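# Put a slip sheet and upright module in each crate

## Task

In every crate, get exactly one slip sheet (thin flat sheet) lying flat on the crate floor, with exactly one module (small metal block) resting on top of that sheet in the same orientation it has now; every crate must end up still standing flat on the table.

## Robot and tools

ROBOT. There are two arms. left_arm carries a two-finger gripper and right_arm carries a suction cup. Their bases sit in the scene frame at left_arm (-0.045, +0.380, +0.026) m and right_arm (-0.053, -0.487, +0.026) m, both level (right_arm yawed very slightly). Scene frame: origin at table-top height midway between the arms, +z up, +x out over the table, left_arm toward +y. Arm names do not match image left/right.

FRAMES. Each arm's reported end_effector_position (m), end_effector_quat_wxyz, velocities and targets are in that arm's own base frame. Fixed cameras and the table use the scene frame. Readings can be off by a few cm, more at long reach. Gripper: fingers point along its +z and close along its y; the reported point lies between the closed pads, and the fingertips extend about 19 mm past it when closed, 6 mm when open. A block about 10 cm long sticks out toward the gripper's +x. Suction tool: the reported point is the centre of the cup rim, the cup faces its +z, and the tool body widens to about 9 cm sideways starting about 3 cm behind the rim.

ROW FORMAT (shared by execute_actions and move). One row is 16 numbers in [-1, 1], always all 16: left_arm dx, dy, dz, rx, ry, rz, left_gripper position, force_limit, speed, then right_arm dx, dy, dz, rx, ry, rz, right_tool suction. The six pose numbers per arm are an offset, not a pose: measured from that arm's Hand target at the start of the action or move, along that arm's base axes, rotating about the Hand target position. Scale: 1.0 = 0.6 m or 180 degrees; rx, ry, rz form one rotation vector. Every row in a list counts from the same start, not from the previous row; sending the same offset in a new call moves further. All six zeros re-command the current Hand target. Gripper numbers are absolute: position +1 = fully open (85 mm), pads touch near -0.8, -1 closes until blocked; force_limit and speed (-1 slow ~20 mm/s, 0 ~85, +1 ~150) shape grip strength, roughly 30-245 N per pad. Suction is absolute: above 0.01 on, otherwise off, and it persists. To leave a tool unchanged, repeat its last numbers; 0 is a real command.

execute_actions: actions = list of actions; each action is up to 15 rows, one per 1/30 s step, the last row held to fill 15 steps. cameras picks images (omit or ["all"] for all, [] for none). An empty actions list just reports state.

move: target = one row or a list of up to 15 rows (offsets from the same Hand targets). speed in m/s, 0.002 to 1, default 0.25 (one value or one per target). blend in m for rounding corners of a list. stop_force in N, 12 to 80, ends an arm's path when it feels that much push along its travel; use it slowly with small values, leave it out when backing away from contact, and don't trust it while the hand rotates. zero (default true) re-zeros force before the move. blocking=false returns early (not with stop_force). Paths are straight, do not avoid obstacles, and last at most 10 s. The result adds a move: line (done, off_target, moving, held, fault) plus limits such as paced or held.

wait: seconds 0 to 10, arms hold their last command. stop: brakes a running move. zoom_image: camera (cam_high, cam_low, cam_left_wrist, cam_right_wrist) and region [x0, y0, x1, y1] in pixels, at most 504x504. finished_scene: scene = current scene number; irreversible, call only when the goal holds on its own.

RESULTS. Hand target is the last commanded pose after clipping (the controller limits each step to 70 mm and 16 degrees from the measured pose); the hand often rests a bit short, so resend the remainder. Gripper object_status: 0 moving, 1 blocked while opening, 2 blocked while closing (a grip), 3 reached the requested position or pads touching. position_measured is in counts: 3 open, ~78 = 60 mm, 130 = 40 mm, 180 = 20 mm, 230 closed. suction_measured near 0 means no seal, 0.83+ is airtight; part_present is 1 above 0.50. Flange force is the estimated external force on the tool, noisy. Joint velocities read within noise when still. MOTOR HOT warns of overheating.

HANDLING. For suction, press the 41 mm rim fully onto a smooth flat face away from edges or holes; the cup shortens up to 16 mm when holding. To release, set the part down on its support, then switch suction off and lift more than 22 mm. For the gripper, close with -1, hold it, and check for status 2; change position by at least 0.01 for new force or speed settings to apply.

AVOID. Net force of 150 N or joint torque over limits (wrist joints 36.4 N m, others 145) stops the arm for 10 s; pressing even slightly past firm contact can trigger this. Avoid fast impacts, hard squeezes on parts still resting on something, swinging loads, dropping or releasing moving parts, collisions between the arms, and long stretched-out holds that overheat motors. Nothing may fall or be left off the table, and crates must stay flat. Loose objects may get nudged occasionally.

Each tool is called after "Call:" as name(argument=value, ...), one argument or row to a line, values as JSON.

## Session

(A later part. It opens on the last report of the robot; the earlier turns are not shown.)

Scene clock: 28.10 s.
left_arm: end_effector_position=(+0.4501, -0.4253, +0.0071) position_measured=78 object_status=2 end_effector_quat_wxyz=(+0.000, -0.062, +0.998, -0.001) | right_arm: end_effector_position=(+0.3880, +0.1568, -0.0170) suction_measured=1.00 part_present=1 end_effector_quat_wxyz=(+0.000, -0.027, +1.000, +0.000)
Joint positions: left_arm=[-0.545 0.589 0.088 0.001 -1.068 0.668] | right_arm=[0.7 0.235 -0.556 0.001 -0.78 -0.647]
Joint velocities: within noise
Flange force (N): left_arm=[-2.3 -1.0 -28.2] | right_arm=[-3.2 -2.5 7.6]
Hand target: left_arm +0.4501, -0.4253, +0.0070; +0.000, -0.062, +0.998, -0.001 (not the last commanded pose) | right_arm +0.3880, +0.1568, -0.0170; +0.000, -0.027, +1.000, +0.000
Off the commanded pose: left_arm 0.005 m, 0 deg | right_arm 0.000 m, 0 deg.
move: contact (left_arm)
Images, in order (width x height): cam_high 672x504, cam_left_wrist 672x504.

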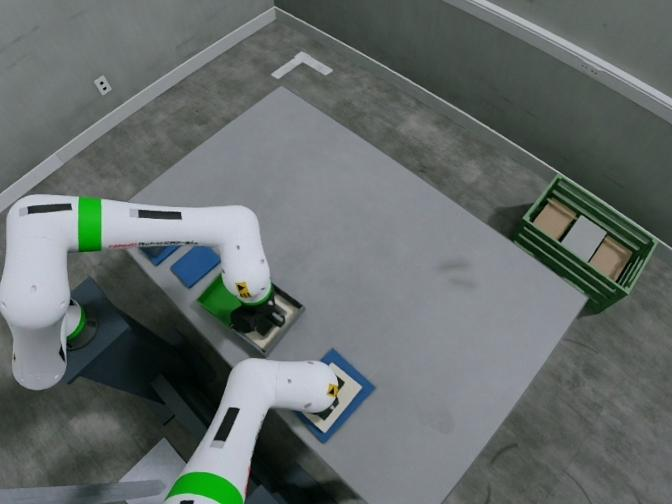

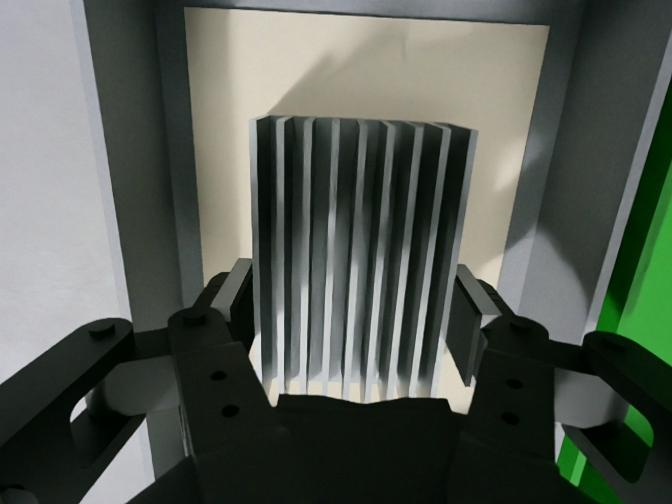

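Call:
execute_actions(
  actions=[
    [[0,0,0.0012,0,0,0,-1,-0.5,-1, 0,0,0.005,0,0,0,1]],
    [[0,0,0.0,0,0,0,0.64,-0.5,-0.8, 0,0,0.02,0,0,0,1]],
    [[0,0,0.0,0,0,0,0.64,-0.5,-0.8, 0,0,0.03,0,0,0,1]],
  ],
  cameras=["cam_left_wrist"],
)

Call:
move(
  target=[
    [0,0,0.237,0,0,0,0.64,-0.5,-0.8, 0,0,0.1483,0,0,0,1],
    [-0.05,0.459,0.22,0,0,0.004,0.64,-0.5,-0.8, 0.01,0.155,0.1483,0,0,0.005,1],
    [-0.1198,0.793,0.18,0,0,0.0094,0.64,-0.5,-0.8, 0.0465,0.7195,0.1483,0,0,0.0156,1],
    [-0.1198,0.793,0.087,0,0,0.0094,1,-0.5,1, 0.0465,0.7195,-0.01,0,0,0.0156,1],
  ],
  speed=[0.15,0.35,0.35,0.15],
  blend=[0.03,0.05,0.03,0],
)

Call:
zoom_image(
  camera="cam_high",
  region=[192, 284, 242, 334],
)

Call:
zoom_image(
  camera="cam_high",
  region=[228, 250, 278, 300],
)

Call:
zoom_image(
  camera="cam_low",
  region=[346, 255, 416, 290],
)

Scene clock: 30.50 s.
left_arm: end_effector_position=(+0.4501, -0.4253, +0.0078) position_measured=48 object_status=3 end_effector_quat_wxyz=(+0.000, -0.062, +0.998, -0.001) | right_arm: end_effector_position=(+0.3880, +0.1568, +0.0160) suction_measured=1.00 part_present=1 end_effector_quat_wxyz=(+0.000, -0.027, +1.000, +0.000)
Joint positions: left_arm=[-0.545 0.588 0.088 0.001 -1.069 0.668] | right_arm=[0.7 0.171 -0.532 0.001 -0.868 -0.647]
Joint velocities: within noise
Flange force (N): left_arm=[-4.7 -6.0 0.7] | right_arm=[-3.6 -2.7 7.7]
Flange force at the end of the 1st action (N): left_arm=[-4.3 -5.1 1.7] | right_arm=[-2.7 -2.4 7.7]
Flange force at the end of the 2nd action (N): left_arm=[-5.2 -5.1 0.2] | right_arm=[-2.9 -2.8 7.4]
Hand target: left_arm +0.4501, -0.4253, +0.0078; +0.000, -0.062, +0.998, -0.001 | right_arm +0.3880, +0.1568, +0.0160; +0.000, -0.027, +1.000, +0.000
Off the commanded pose: left_arm 0.000 m, 0 deg | right_arm 0.000 m, 0 deg.
Step readings (end_effector_position of left_arm | right_arm; steps 1 to 15: 1st action; 16 to 30: 2nd action; 31 to 45: 3rd action):
0: (+0.4501, -0.4253, +0.0071) | (+0.3880, +0.1568, -0.0170)
1: (+0.4501, -0.4253, +0.0071) | (+0.3880, +0.1568, -0.0170)
2: (+0.4500, -0.4252, +0.0071) | (+0.3880, +0.1568, -0.0166)
4: (+0.4499, -0.4252, +0.0071) | (+0.3879, +0.1567, -0.0148)
8: (+0.4499, -0.4252, +0.0074) | (+0.3880, +0.1568, -0.0141)
15: (+0.4500, -0.4253, +0.0077) | (+0.3880, +0.1568, -0.0140)
16: (+0.4501, -0.4253, +0.0077) | (+0.3880, +0.1568, -0.0140)
17: (+0.4501, -0.4253, +0.0077) | (+0.3879, +0.1567, -0.0129)
19: (+0.4501, -0.4253, +0.0078) | (+0.3881, +0.1569, -0.0062)
23: (+0.4501, -0.4253, +0.0078) | (+0.3880, +0.1568, -0.0023)
30: (+0.4501, -0.4253, +0.0078) | (+0.3880, +0.1568, -0.0020)
31: (+0.4501, -0.4253, +0.0078) | (+0.3880, +0.1568, -0.0020)
32: (+0.4501, -0.4253, +0.0078) | (+0.3879, +0.1567, -0.0011)
34: (+0.4501, -0.4253, +0.0078) | (+0.3882, +0.1569, +0.0085)
38: (+0.4501, -0.4253, +0.0078) | (+0.3880, +0.1568, +0.0155)
45: (+0.4501, -0.4253, +0.0078) | (+0.3880, +0.1568, +0.0160)
Images, in order (width x height): cam_left_wrist 672x504.

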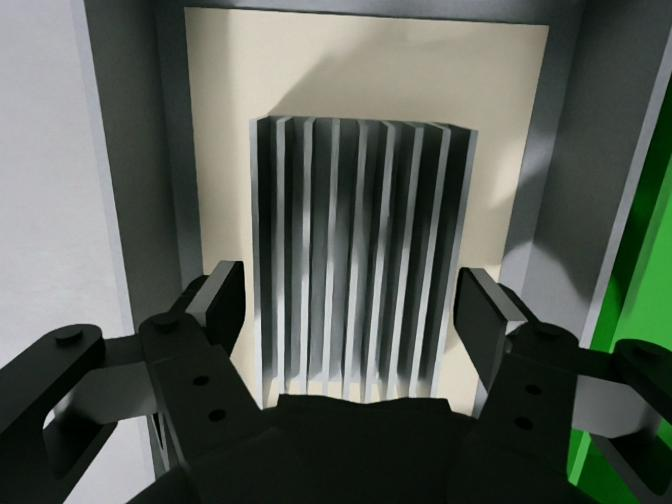

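Scene clock: 34.77 s.
left_arm: end_effector_position=(+0.3782, +0.0505, +0.0600) position_measured=3 object_status=3 end_effector_quat_wxyz=(+0.000, -0.076, +0.997, -0.001) | right_arm: end_effector_position=(+0.4159, +0.5885, +0.0100) suction_measured=1.00 part_present=1 end_effector_quat_wxyz=(+0.000, -0.051, +0.999, +0.000)
Joint positions: left_arm=[0.482 -0.023 -0.568 0.002 -1.026 -0.33] | right_arm=[1.137 0.845 0.483 0 -1.21 -1.035]
Joint velocities: within noise
Flange force (N): left_arm=[-2.3 -0.2 -2.4] | right_arm=[-1.3 -0.7 5.9]
Hand target: left_arm +0.3782, +0.0505, +0.0600; +0.000, -0.076, +0.997, -0.001 | right_arm +0.4159, +0.5885, +0.0100; +0.000, -0.051, +0.999, +0.000
Off the commanded pose: left_arm 0.000 m, 0 deg | right_arm 0.000 m, 0 deg.
move: done

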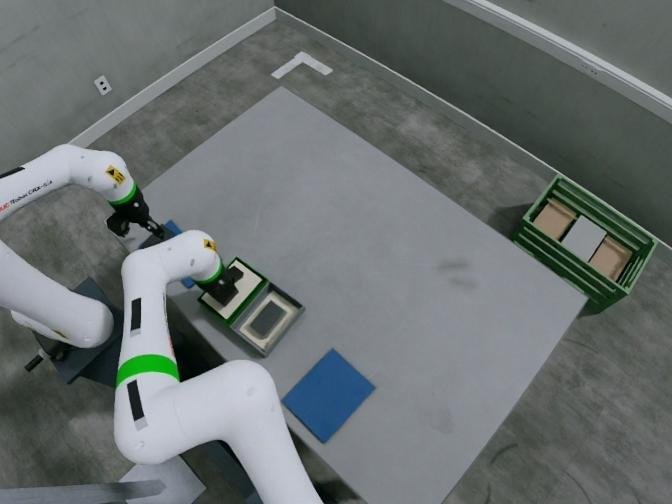

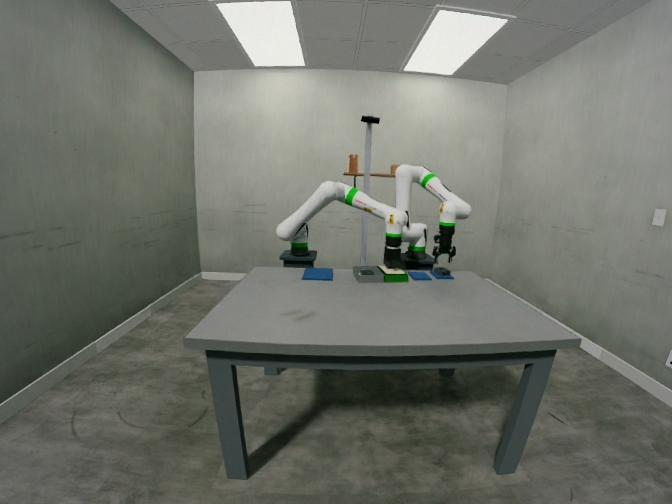

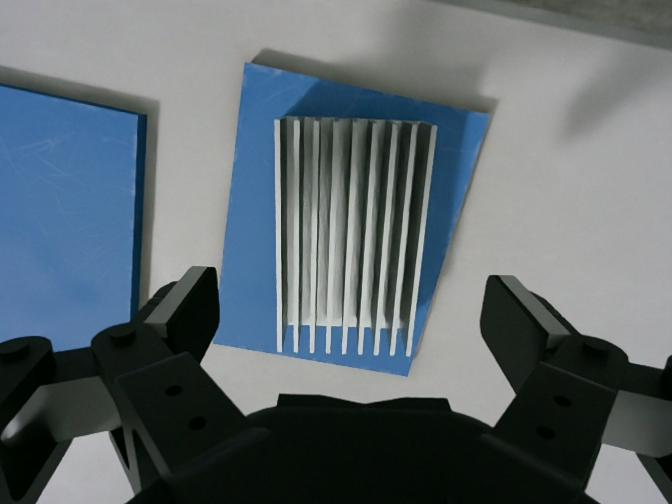

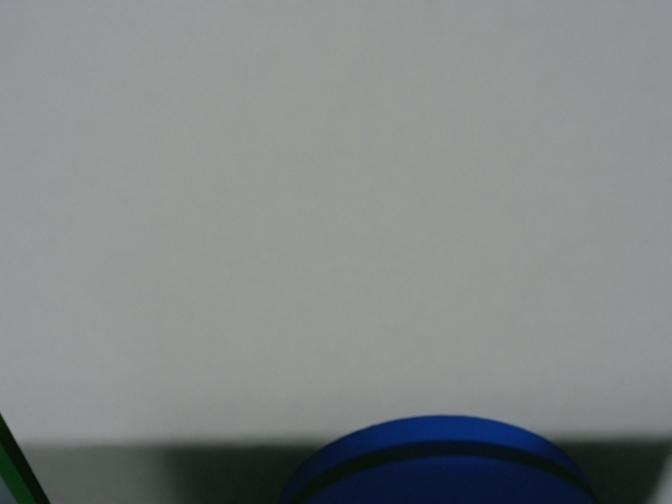

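Scaled by 10.080 from the camera's 672x504 image, which has a finer 960x720 frame.

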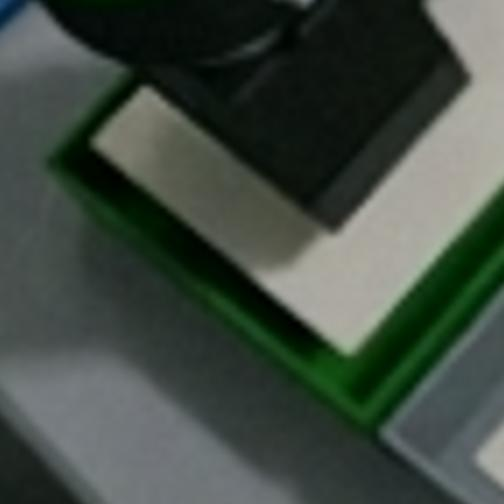

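Scaled by 10.080 from the camera's 672x504 image, which has a finer 960x720 frame.

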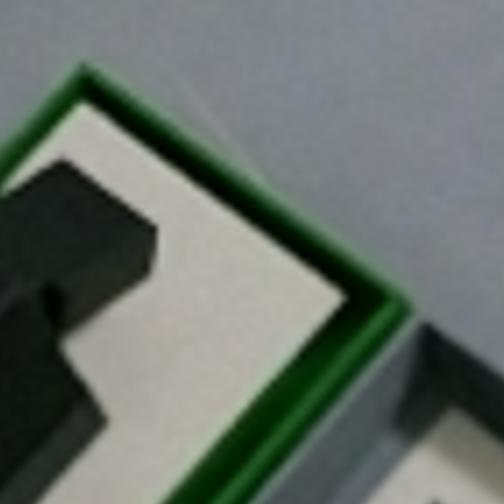

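Scaled by 7.200 from the camera's 672x504 image, which has a finer 960x720 frame.

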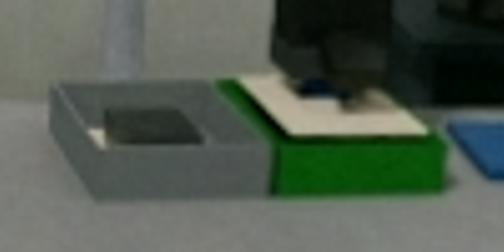

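Call:
move(
  target=[
    [0,0,-0.08,0,0,0,1,-0.5,1, 0,0,-0.0667,0,0,0,1],
    [0,0,-0.08,0,0,0,1,-0.5,1, 0,0,-0.08,0,0,0,1],
  ],
  speed=[0.06,0.012],
  stop_force=12,
  cameras=["cam_high", "cam_low", "cam_left_wrist"],
)

Scene clock: 37.20 s.
left_arm: end_effector_position=(+0.3782, +0.0505, +0.0120) position_measured=3 object_status=3 end_effector_quat_wxyz=(+0.000, -0.076, +0.997, -0.001) | right_arm: end_effector_position=(+0.4159, +0.5886, -0.0341) suction_measured=1.00 part_present=1 end_effector_quat_wxyz=(+0.000, -0.051, +0.999, +0.000)
Joint positions: left_arm=[0.482 0.058 -0.621 0.002 -0.891 -0.331] | right_arm=[1.137 0.892 0.456 0 -1.135 -1.035]
Joint velocities: within noise
Flange force (N): left_arm=[-3.1 0.7 -1.3] | right_arm=[0.3 -3.0 -14.9]
Hand target: left_arm +0.3782, +0.0505, +0.0120; +0.000, -0.076, +0.997, -0.001 | right_arm +0.4159, +0.5886, -0.0341; +0.000, -0.051, +0.999, +0.000 (not the last commanded pose)
Off the commanded pose: left_arm 0.000 m, 0 deg | right_arm 0.004 m, 0 deg.
move: contact (right_arm)
Images, in order (width x height): cam_high 672x504, cam_low 672x504, cam_left_wrist 672x504.

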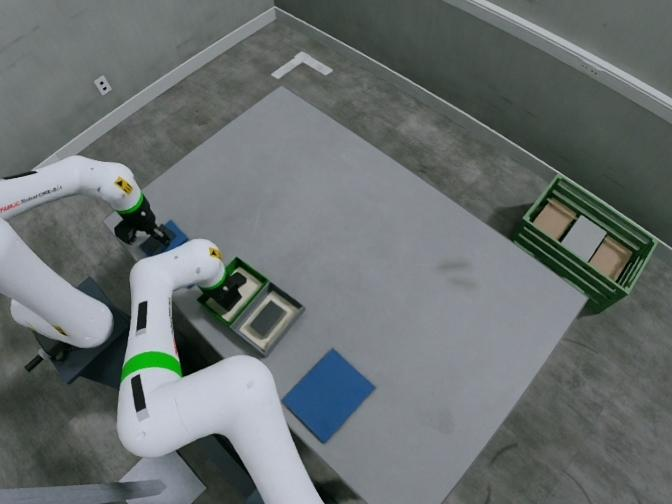

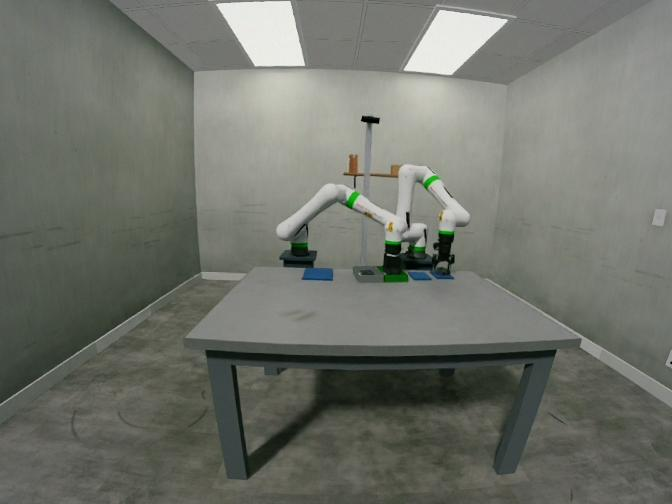

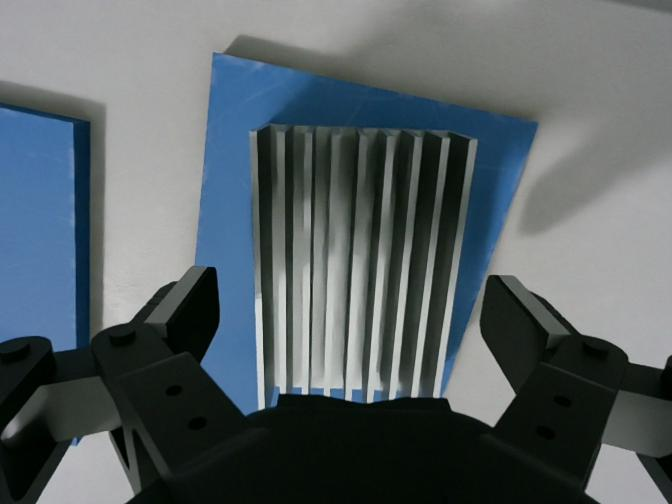

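Call:
execute_actions(
  actions=[
    [[0,0,0,0,0,0,-1,-0.5,-1, 0,0,0.002,0,0,0,0]],
    [[0,0,0,0,0,0,-1,-0.5,-1, 0,0,0.004,0,0,0,0]],
  ],
  cameras=["cam_left_wrist"],
)

Scene clock: 39.57 s.
left_arm: end_effector_position=(+0.3782, +0.0505, +0.0120) position_measured=78 object_status=2 end_effector_quat_wxyz=(+0.000, -0.076, +0.997, -0.001) | right_arm: end_effector_position=(+0.4159, +0.5886, -0.0305) suction_measured=0.00 part_present=0 end_effector_quat_wxyz=(+0.000, -0.051, +0.999, +0.000)
Joint positions: left_arm=[0.482 0.058 -0.621 0.002 -0.891 -0.331] | right_arm=[1.137 0.888 0.458 0 -1.141 -1.035]
Joint velocities: within noise
Flange force (N): left_arm=[4.9 4.0 -24.5] | right_arm=[-1.4 -0.7 -7.1]
Flange force at the end of the 1st action (N): left_arm=[-2.3 0.3 -1.7] | right_arm=[-0.7 -1.7 -16.2]
Hand target: left_arm +0.3782, +0.0505, +0.0120; +0.000, -0.076, +0.997, -0.001 | right_arm +0.4159, +0.5886, -0.0305; +0.000, -0.051, +0.999, +0.000
Off the commanded pose: left_arm 0.000 m, 0 deg | right_arm 0.000 m, 0 deg.
Step readings (end_effector_position of left_arm | right_arm; steps 1 to 15: 1st action; 16 to 30: 2nd action):
0: (+0.3782, +0.0505, +0.0120) | (+0.4159, +0.5886, -0.0341)
1: (+0.3782, +0.0505, +0.0120) | (+0.4159, +0.5886, -0.0341)
2: (+0.3782, +0.0505, +0.0120) | (+0.4159, +0.5886, -0.0340)
4: (+0.3782, +0.0505, +0.0120) | (+0.4159, +0.5886, -0.0334)
8: (+0.3782, +0.0505, +0.0120) | (+0.4159, +0.5885, -0.0330)
15: (+0.3782, +0.0505, +0.0120) | (+0.4159, +0.5886, -0.0329)
16: (+0.3782, +0.0505, +0.0120) | (+0.4159, +0.5886, -0.0329)
17: (+0.3782, +0.0505, +0.0120) | (+0.4159, +0.5885, -0.0324)
19: (+0.3782, +0.0505, +0.0120) | (+0.4159, +0.5886, -0.0311)
23: (+0.3782, +0.0505, +0.0120) | (+0.4159, +0.5886, -0.0306)
30: (+0.3782, +0.0505, +0.0120) | (+0.4159, +0.5886, -0.0305)
Images, in order (width x height): cam_left_wrist 672x504.

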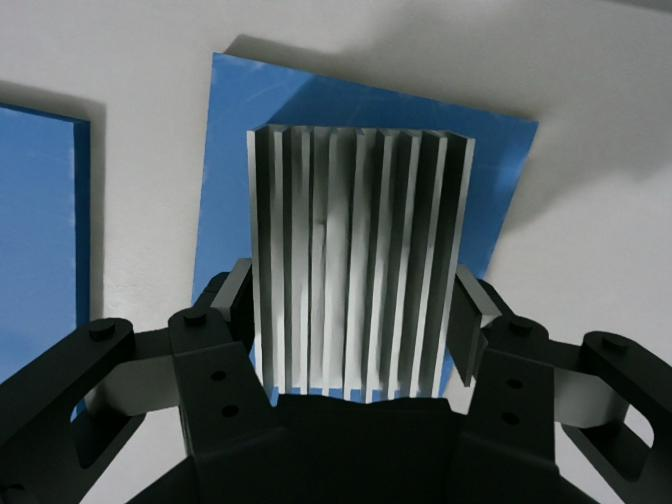

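Call:
move(
  target=[
    [0,0,0.06,0,0,0,-1,-0.5,-1, 0,0,0.06,0,0,0,0],
    [0,0,0.22,0,0,0,-1,-0.5,-1, 0,0,0.22,0,0,0,0],
    [0.0447,-0.184,0.23,0,0,-0.004,-1,-0.5,-1, -0.043,-0.481,0.384,0,0,-0.016,0],
    [0.0947,-0.5625,0.2133,0,0,-0.0095,-1,-0.5,-1, -0.0765,-0.8143,0.51,0,0,-0.0325,0],
  ],
  speed=[0.08,0.2,0.35,0.35],
  blend=[0.01,0.04,0.05,0],
  cameras=["cam_left_wrist", "cam_right_wrist", "cam_high"],
)

Call:
zoom_image(
  camera="cam_left_wrist",
  region=[180, 0, 540, 300],
)

Scene clock: 42.87 s.
left_arm: end_effector_position=(+0.4350, -0.2870, +0.1400) position_measured=78 object_status=2 end_effector_quat_wxyz=(+0.000, -0.061, +0.998, -0.001) | right_arm: end_effector_position=(+0.3700, +0.1000, +0.2755) suction_measured=0.00 part_present=0 end_effector_quat_wxyz=(+0.000, +0.000, +1.000, +0.000)
Joint positions: left_arm=[-0.33 0.233 -0.078 0.001 -1.258 0.453] | right_arm=[0.61 -0.169 -0.213 0 -1.527 -0.61]
Joint velocities: within noise
Flange force (N): left_arm=[-4.5 -3.8 1.5] | right_arm=[-4.2 -2.5 5.8]
Hand target: left_arm +0.4350, -0.2870, +0.1399; +0.000, -0.061, +0.998, -0.001 | right_arm +0.3700, +0.1000, +0.2755; +0.000, +0.000, +1.000, +0.000
Off the commanded pose: left_arm 0.000 m, 0 deg | right_arm 0.000 m, 0 deg.
move: done
Images, in order (width x height): cam_high 672x504, cam_left_wrist 672x504, cam_right_wrist 672x504.

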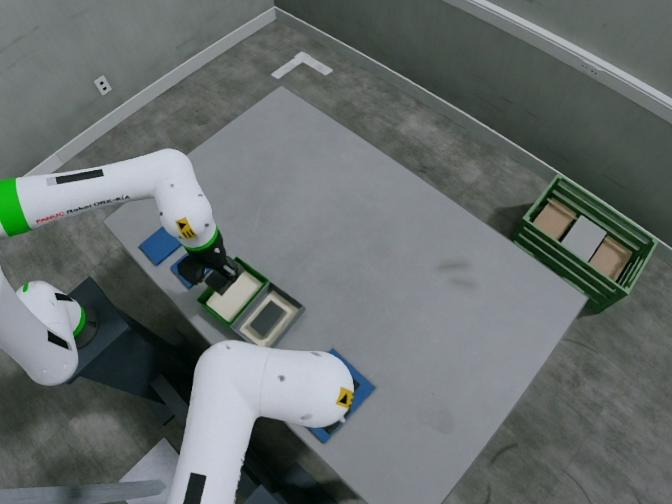

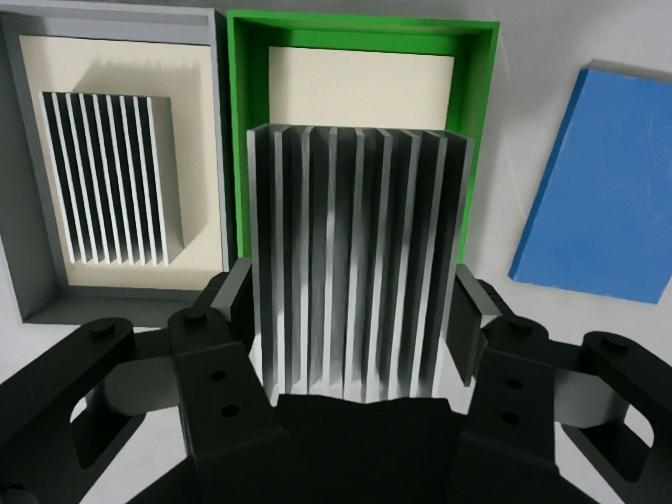

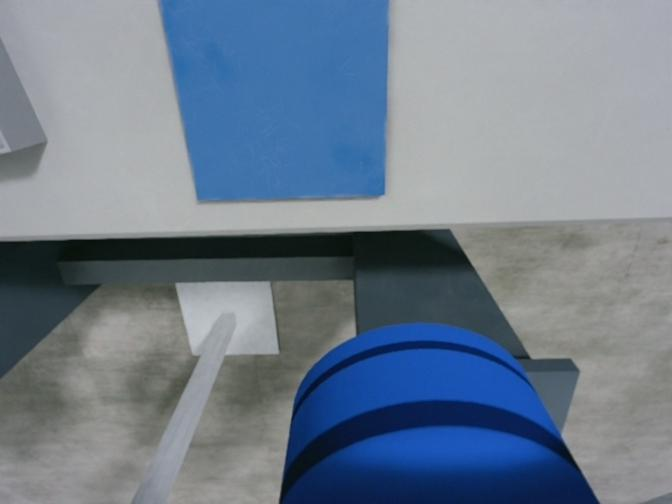

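Scaled by 1.400 from the camera's 672x504 image, which has a finer 960x720 frame.

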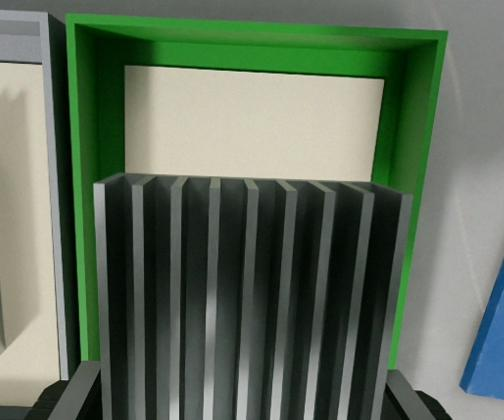

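Call:
move(
  target=[-0.004,0.0092,-0.1967,0,0,-0.0033,-1,-0.5,-1, 0,0,0,0,0,0,0],
  speed=0.12,
  cameras=["cam_left_wrist"],
)

Call:
move(
  target=[0,0,-0.0333,0,0,0,-1,-0.5,-1, 0,0,0,0,0,0,0],
  speed=0.02,
  stop_force=12,
  cameras=["cam_left_wrist"],
)

Scene clock: 44.77 s.
left_arm: end_effector_position=(+0.4326, -0.2815, +0.0220) position_measured=78 object_status=2 end_effector_quat_wxyz=(+0.000, -0.056, +0.998, -0.001) | right_arm: end_effector_position=(+0.3700, +0.1000, +0.2755) suction_measured=0.00 part_present=0 end_effector_quat_wxyz=(+0.000, +0.000, +1.000, +0.000)
Joint positions: left_arm=[-0.322 0.348 -0.234 0.001 -0.988 0.433] | right_arm=[0.61 -0.169 -0.213 0 -1.527 -0.61]
Joint velocities: within noise
Flange force (N): left_arm=[-3.9 -2.9 1.7] | right_arm=[-4.2 -2.6 5.3]
Hand target: left_arm +0.4326, -0.2815, +0.0219; +0.000, -0.056, +0.998, -0.001 | right_arm +0.3700, +0.1000, +0.2755; +0.000, +0.000, +1.000, +0.000
Off the commanded pose: left_arm 0.000 m, 0 deg | right_arm 0.000 m, 0 deg.
move: done
Images, in order (width x height): cam_left_wrist 672x504.

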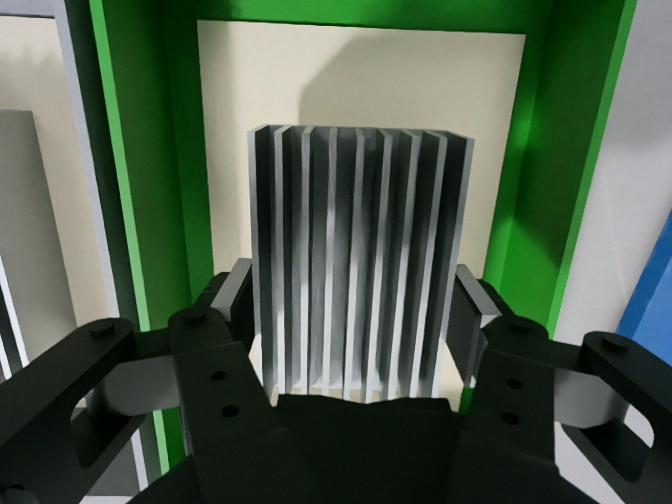

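Scene clock: 46.17 s.
left_arm: end_effector_position=(+0.4328, -0.2816, +0.0067) position_measured=78 object_status=2 end_effector_quat_wxyz=(+0.001, -0.056, +0.998, -0.001) | right_arm: end_effector_position=(+0.3700, +0.1000, +0.2755) suction_measured=0.00 part_present=0 end_effector_quat_wxyz=(+0.000, +0.000, +1.000, +0.000)
Joint positions: left_arm=[-0.321 0.369 -0.247 0.002 -0.953 0.433] | right_arm=[0.61 -0.169 -0.213 0 -1.527 -0.61]
Joint velocities: within noise
Flange force (N): left_arm=[-0.4 2.7 -33.3] | right_arm=[-4.1 -3.1 5.4]
Hand target: left_arm +0.4328, -0.2816, +0.0067; +0.001, -0.056, +0.998, -0.001 (not the last commanded pose) | right_arm +0.3700, +0.1000, +0.2755; +0.000, +0.000, +1.000, +0.000
Off the commanded pose: left_arm 0.005 m, 0 deg | right_arm 0.000 m, 0 deg.
move: contact (left_arm)
Images, in order (width x height): cam_left_wrist 672x504.

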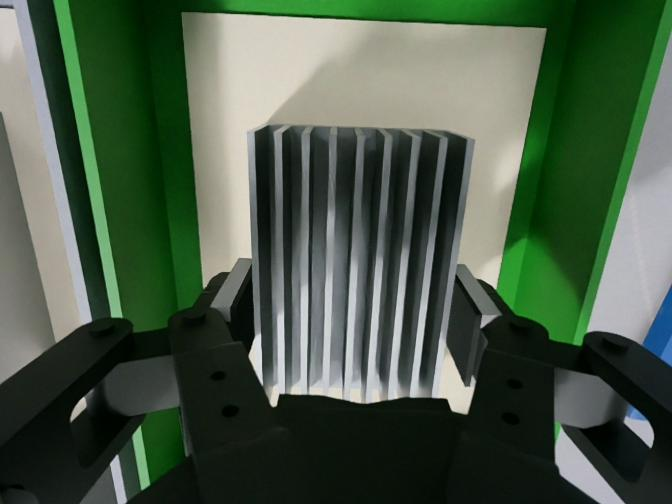

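Call:
execute_actions(
  actions=[
    [[0,0,0.0012,0,0,0,-1,-0.5,-1,0,0,0,0,0,0,0]],
    [[0,0,0,0,0,0,0.64,-0.5,-0.8,0,0,0,0,0,0,0]],
    [[0,0,0,0,0,0,0.64,-0.5,-0.8,0,0,0,0,0,0,0]],
  ],
  cameras=["cam_high","cam_left_wrist"],
)

Scene clock: 48.23 s.
left_arm: end_effector_position=(+0.4328, -0.2816, +0.0074) position_measured=48 object_status=3 end_effector_quat_wxyz=(+0.001, -0.056, +0.998, -0.001) | right_arm: end_effector_position=(+0.3700, +0.1000, +0.2755) suction_measured=0.00 part_present=0 end_effector_quat_wxyz=(+0.000, +0.000, +1.000, +0.000)
Joint positions: left_arm=[-0.321 0.368 -0.246 0.002 -0.954 0.433] | right_arm=[0.61 -0.169 -0.213 0 -1.527 -0.61]
Joint velocities: within noise
Flange force (N): left_arm=[-4.6 -3.8 0.2] | right_arm=[-4.7 -2.8 5.3]
Flange force at the end of the 1st action (N): left_arm=[-3.3 -2.4 2.3] | right_arm=[-4.0 -2.9 5.4]
Flange force at the end of the 2nd action (N): left_arm=[-3.9 -2.7 -0.1] | right_arm=[-4.4 -2.4 5.4]
Hand target: left_arm +0.4328, -0.2816, +0.0074; +0.001, -0.056, +0.998, -0.001 | right_arm +0.3700, +0.1000, +0.2755; +0.000, +0.000, +1.000, +0.000
Off the commanded pose: left_arm 0.000 m, 0 deg | right_arm 0.000 m, 0 deg.
Step readings (end_effector_position of left_arm | right_arm; steps 1 to 15: 1st action; 16 to 30: 2nd action; 31 to 45: 3rd action):
0: (+0.4328, -0.2816, +0.0067) | (+0.3700, +0.1000, +0.2755)
1: (+0.4328, -0.2816, +0.0067) | (+0.3700, +0.1000, +0.2755)
2: (+0.4327, -0.2815, +0.0067) | (+0.3700, +0.1000, +0.2755)
4: (+0.4325, -0.2815, +0.0068) | (+0.3700, +0.1000, +0.2755)
8: (+0.4325, -0.2815, +0.0071) | (+0.3700, +0.1000, +0.2755)
15: (+0.4327, -0.2815, +0.0073) | (+0.3700, +0.1000, +0.2755)
16: (+0.4328, -0.2815, +0.0073) | (+0.3700, +0.1000, +0.2755)
17: (+0.4328, -0.2815, +0.0074) | (+0.3700, +0.1000, +0.2755)
19: (+0.4328, -0.2815, +0.0074) | (+0.3700, +0.1000, +0.2755)
23: (+0.4328, -0.2815, +0.0074) | (+0.3700, +0.1000, +0.2755)
30: (+0.4328, -0.2816, +0.0074) | (+0.3700, +0.1000, +0.2755)
31: (+0.4328, -0.2816, +0.0074) | (+0.3700, +0.1000, +0.2755)
32: (+0.4328, -0.2816, +0.0074) | (+0.3700, +0.1000, +0.2755)
34: (+0.4328, -0.2816, +0.0074) | (+0.3700, +0.1000, +0.2755)
38: (+0.4328, -0.2816, +0.0074) | (+0.3700, +0.1000, +0.2755)
45: (+0.4328, -0.2816, +0.0074) | (+0.3700, +0.1000, +0.2755)
Images, in order (width x height): cam_high 672x504, cam_left_wrist 672x504.

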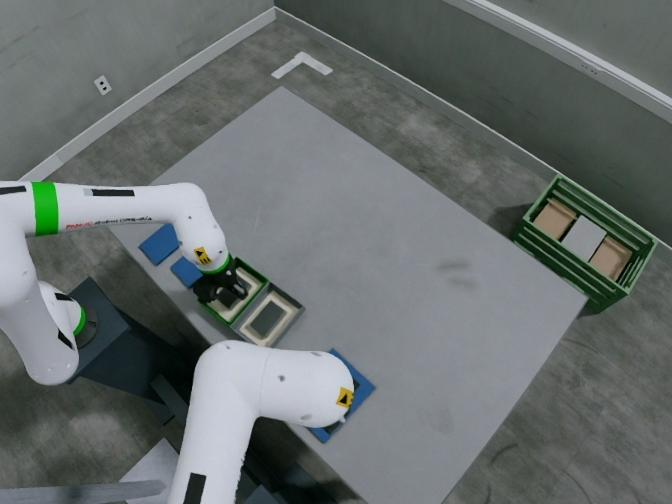

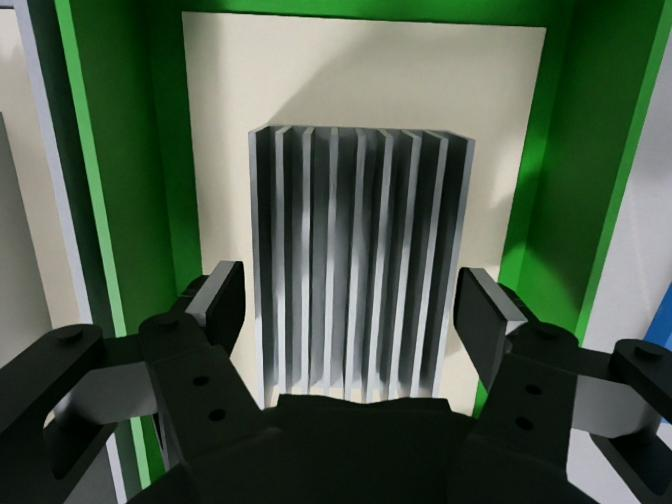

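Call:
move(
  target=[
    [0,0,0.08,0,0,0,0.64,-0.5,-0.8,0,0,0,0,0,0,0],
    [0,0,0.3,0,0,0,0.64,-0.5,-0.8,0,0,0,0,0,0,0],
    [-0.15,0.25,0.4,0,0,0,0.64,-0.5,-0.8,0,0,0,0,0,0,0],
  ],
  speed=[0.1,0.2,0.3],
  blend=[0.01,0.04,0],
)

Scene clock: 50.90 s.
left_arm: end_effector_position=(+0.3428, -0.1316, +0.2474) position_measured=48 object_status=3 end_effector_quat_wxyz=(+0.001, -0.056, +0.998, -0.001) | right_arm: end_effector_position=(+0.3700, +0.1000, +0.2755) suction_measured=0.00 part_present=0 end_effector_quat_wxyz=(+0.000, +0.000, +1.000, +0.000)
Joint positions: left_arm=[-0.003 -0.212 -0.274 0.002 -1.508 0.116] | right_arm=[0.61 -0.169 -0.213 0 -1.527 -0.61]
Joint velocities: within noise
Flange force (N): left_arm=[-1.2 0.9 -2.9] | right_arm=[-4.2 -2.7 5.4]
Hand target: left_arm +0.3428, -0.1316, +0.2474; +0.001, -0.056, +0.998, -0.001 | right_arm +0.3700, +0.1000, +0.2755; +0.000, +0.000, +1.000, +0.000
Off the commanded pose: left_arm 0.000 m, 0 deg | right_arm 0.000 m, 0 deg.
move: done

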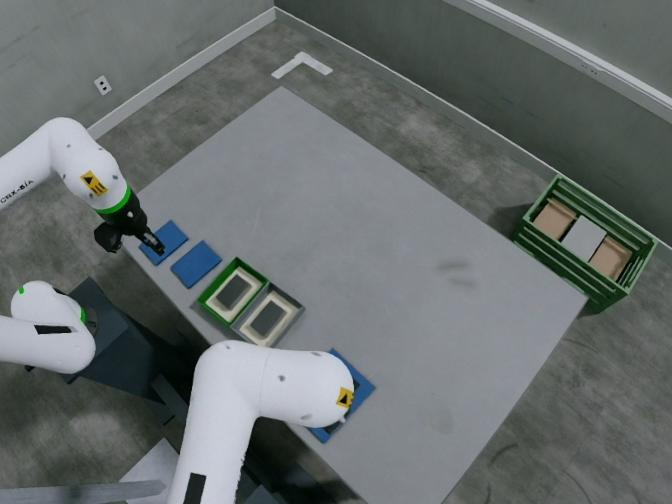

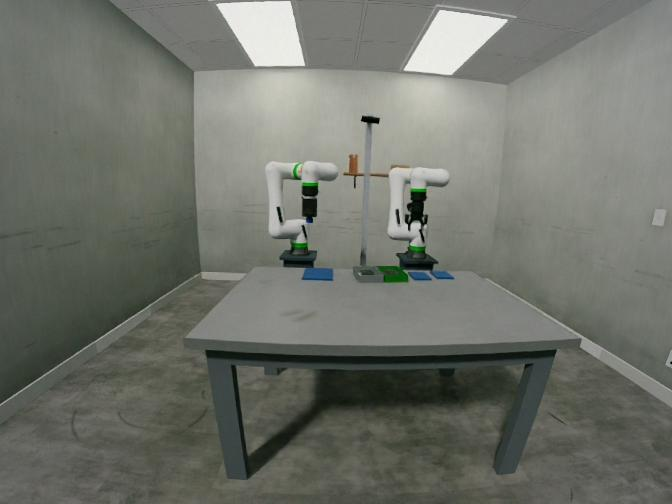

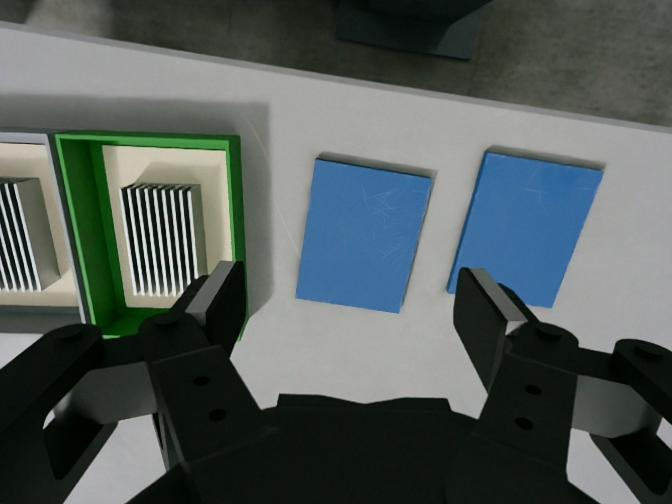

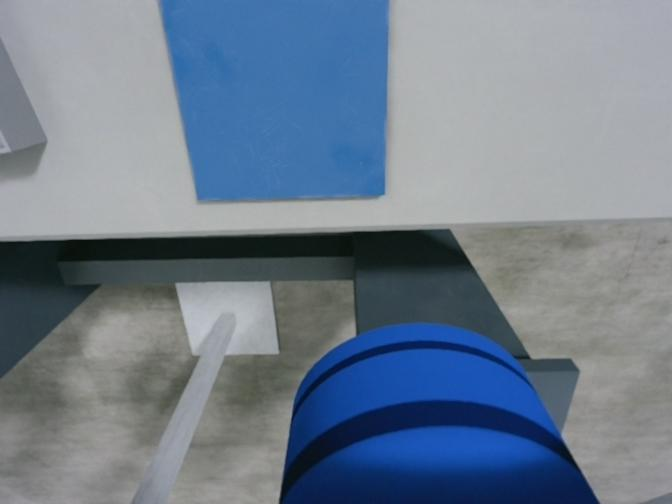

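Call:
zoom_image(
  camera="cam_high",
  region=[190, 250, 310, 355],
)

Call:
zoom_image(
  camera="cam_left_wrist",
  region=[0, 100, 280, 350],
)

Scaled by 4.200 from the camera's 672x504 image, which has a finer 960x720 frame.

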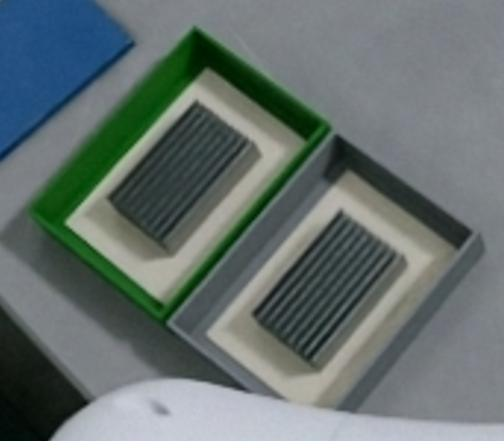

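Scaled by 1.800 from the camera's 672x504 image, which has a finer 960x720 frame.

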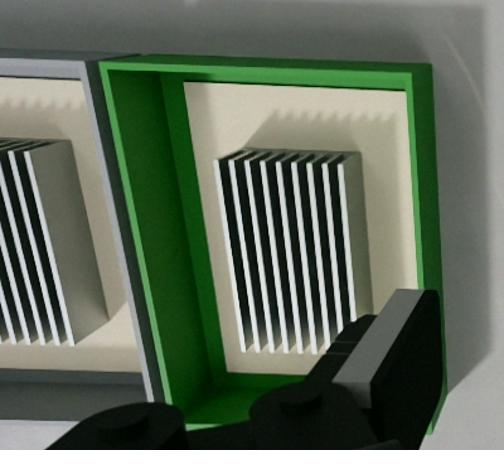

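Call:
finished_scene(
  scene=2,
)

The scene is finished: the task was done.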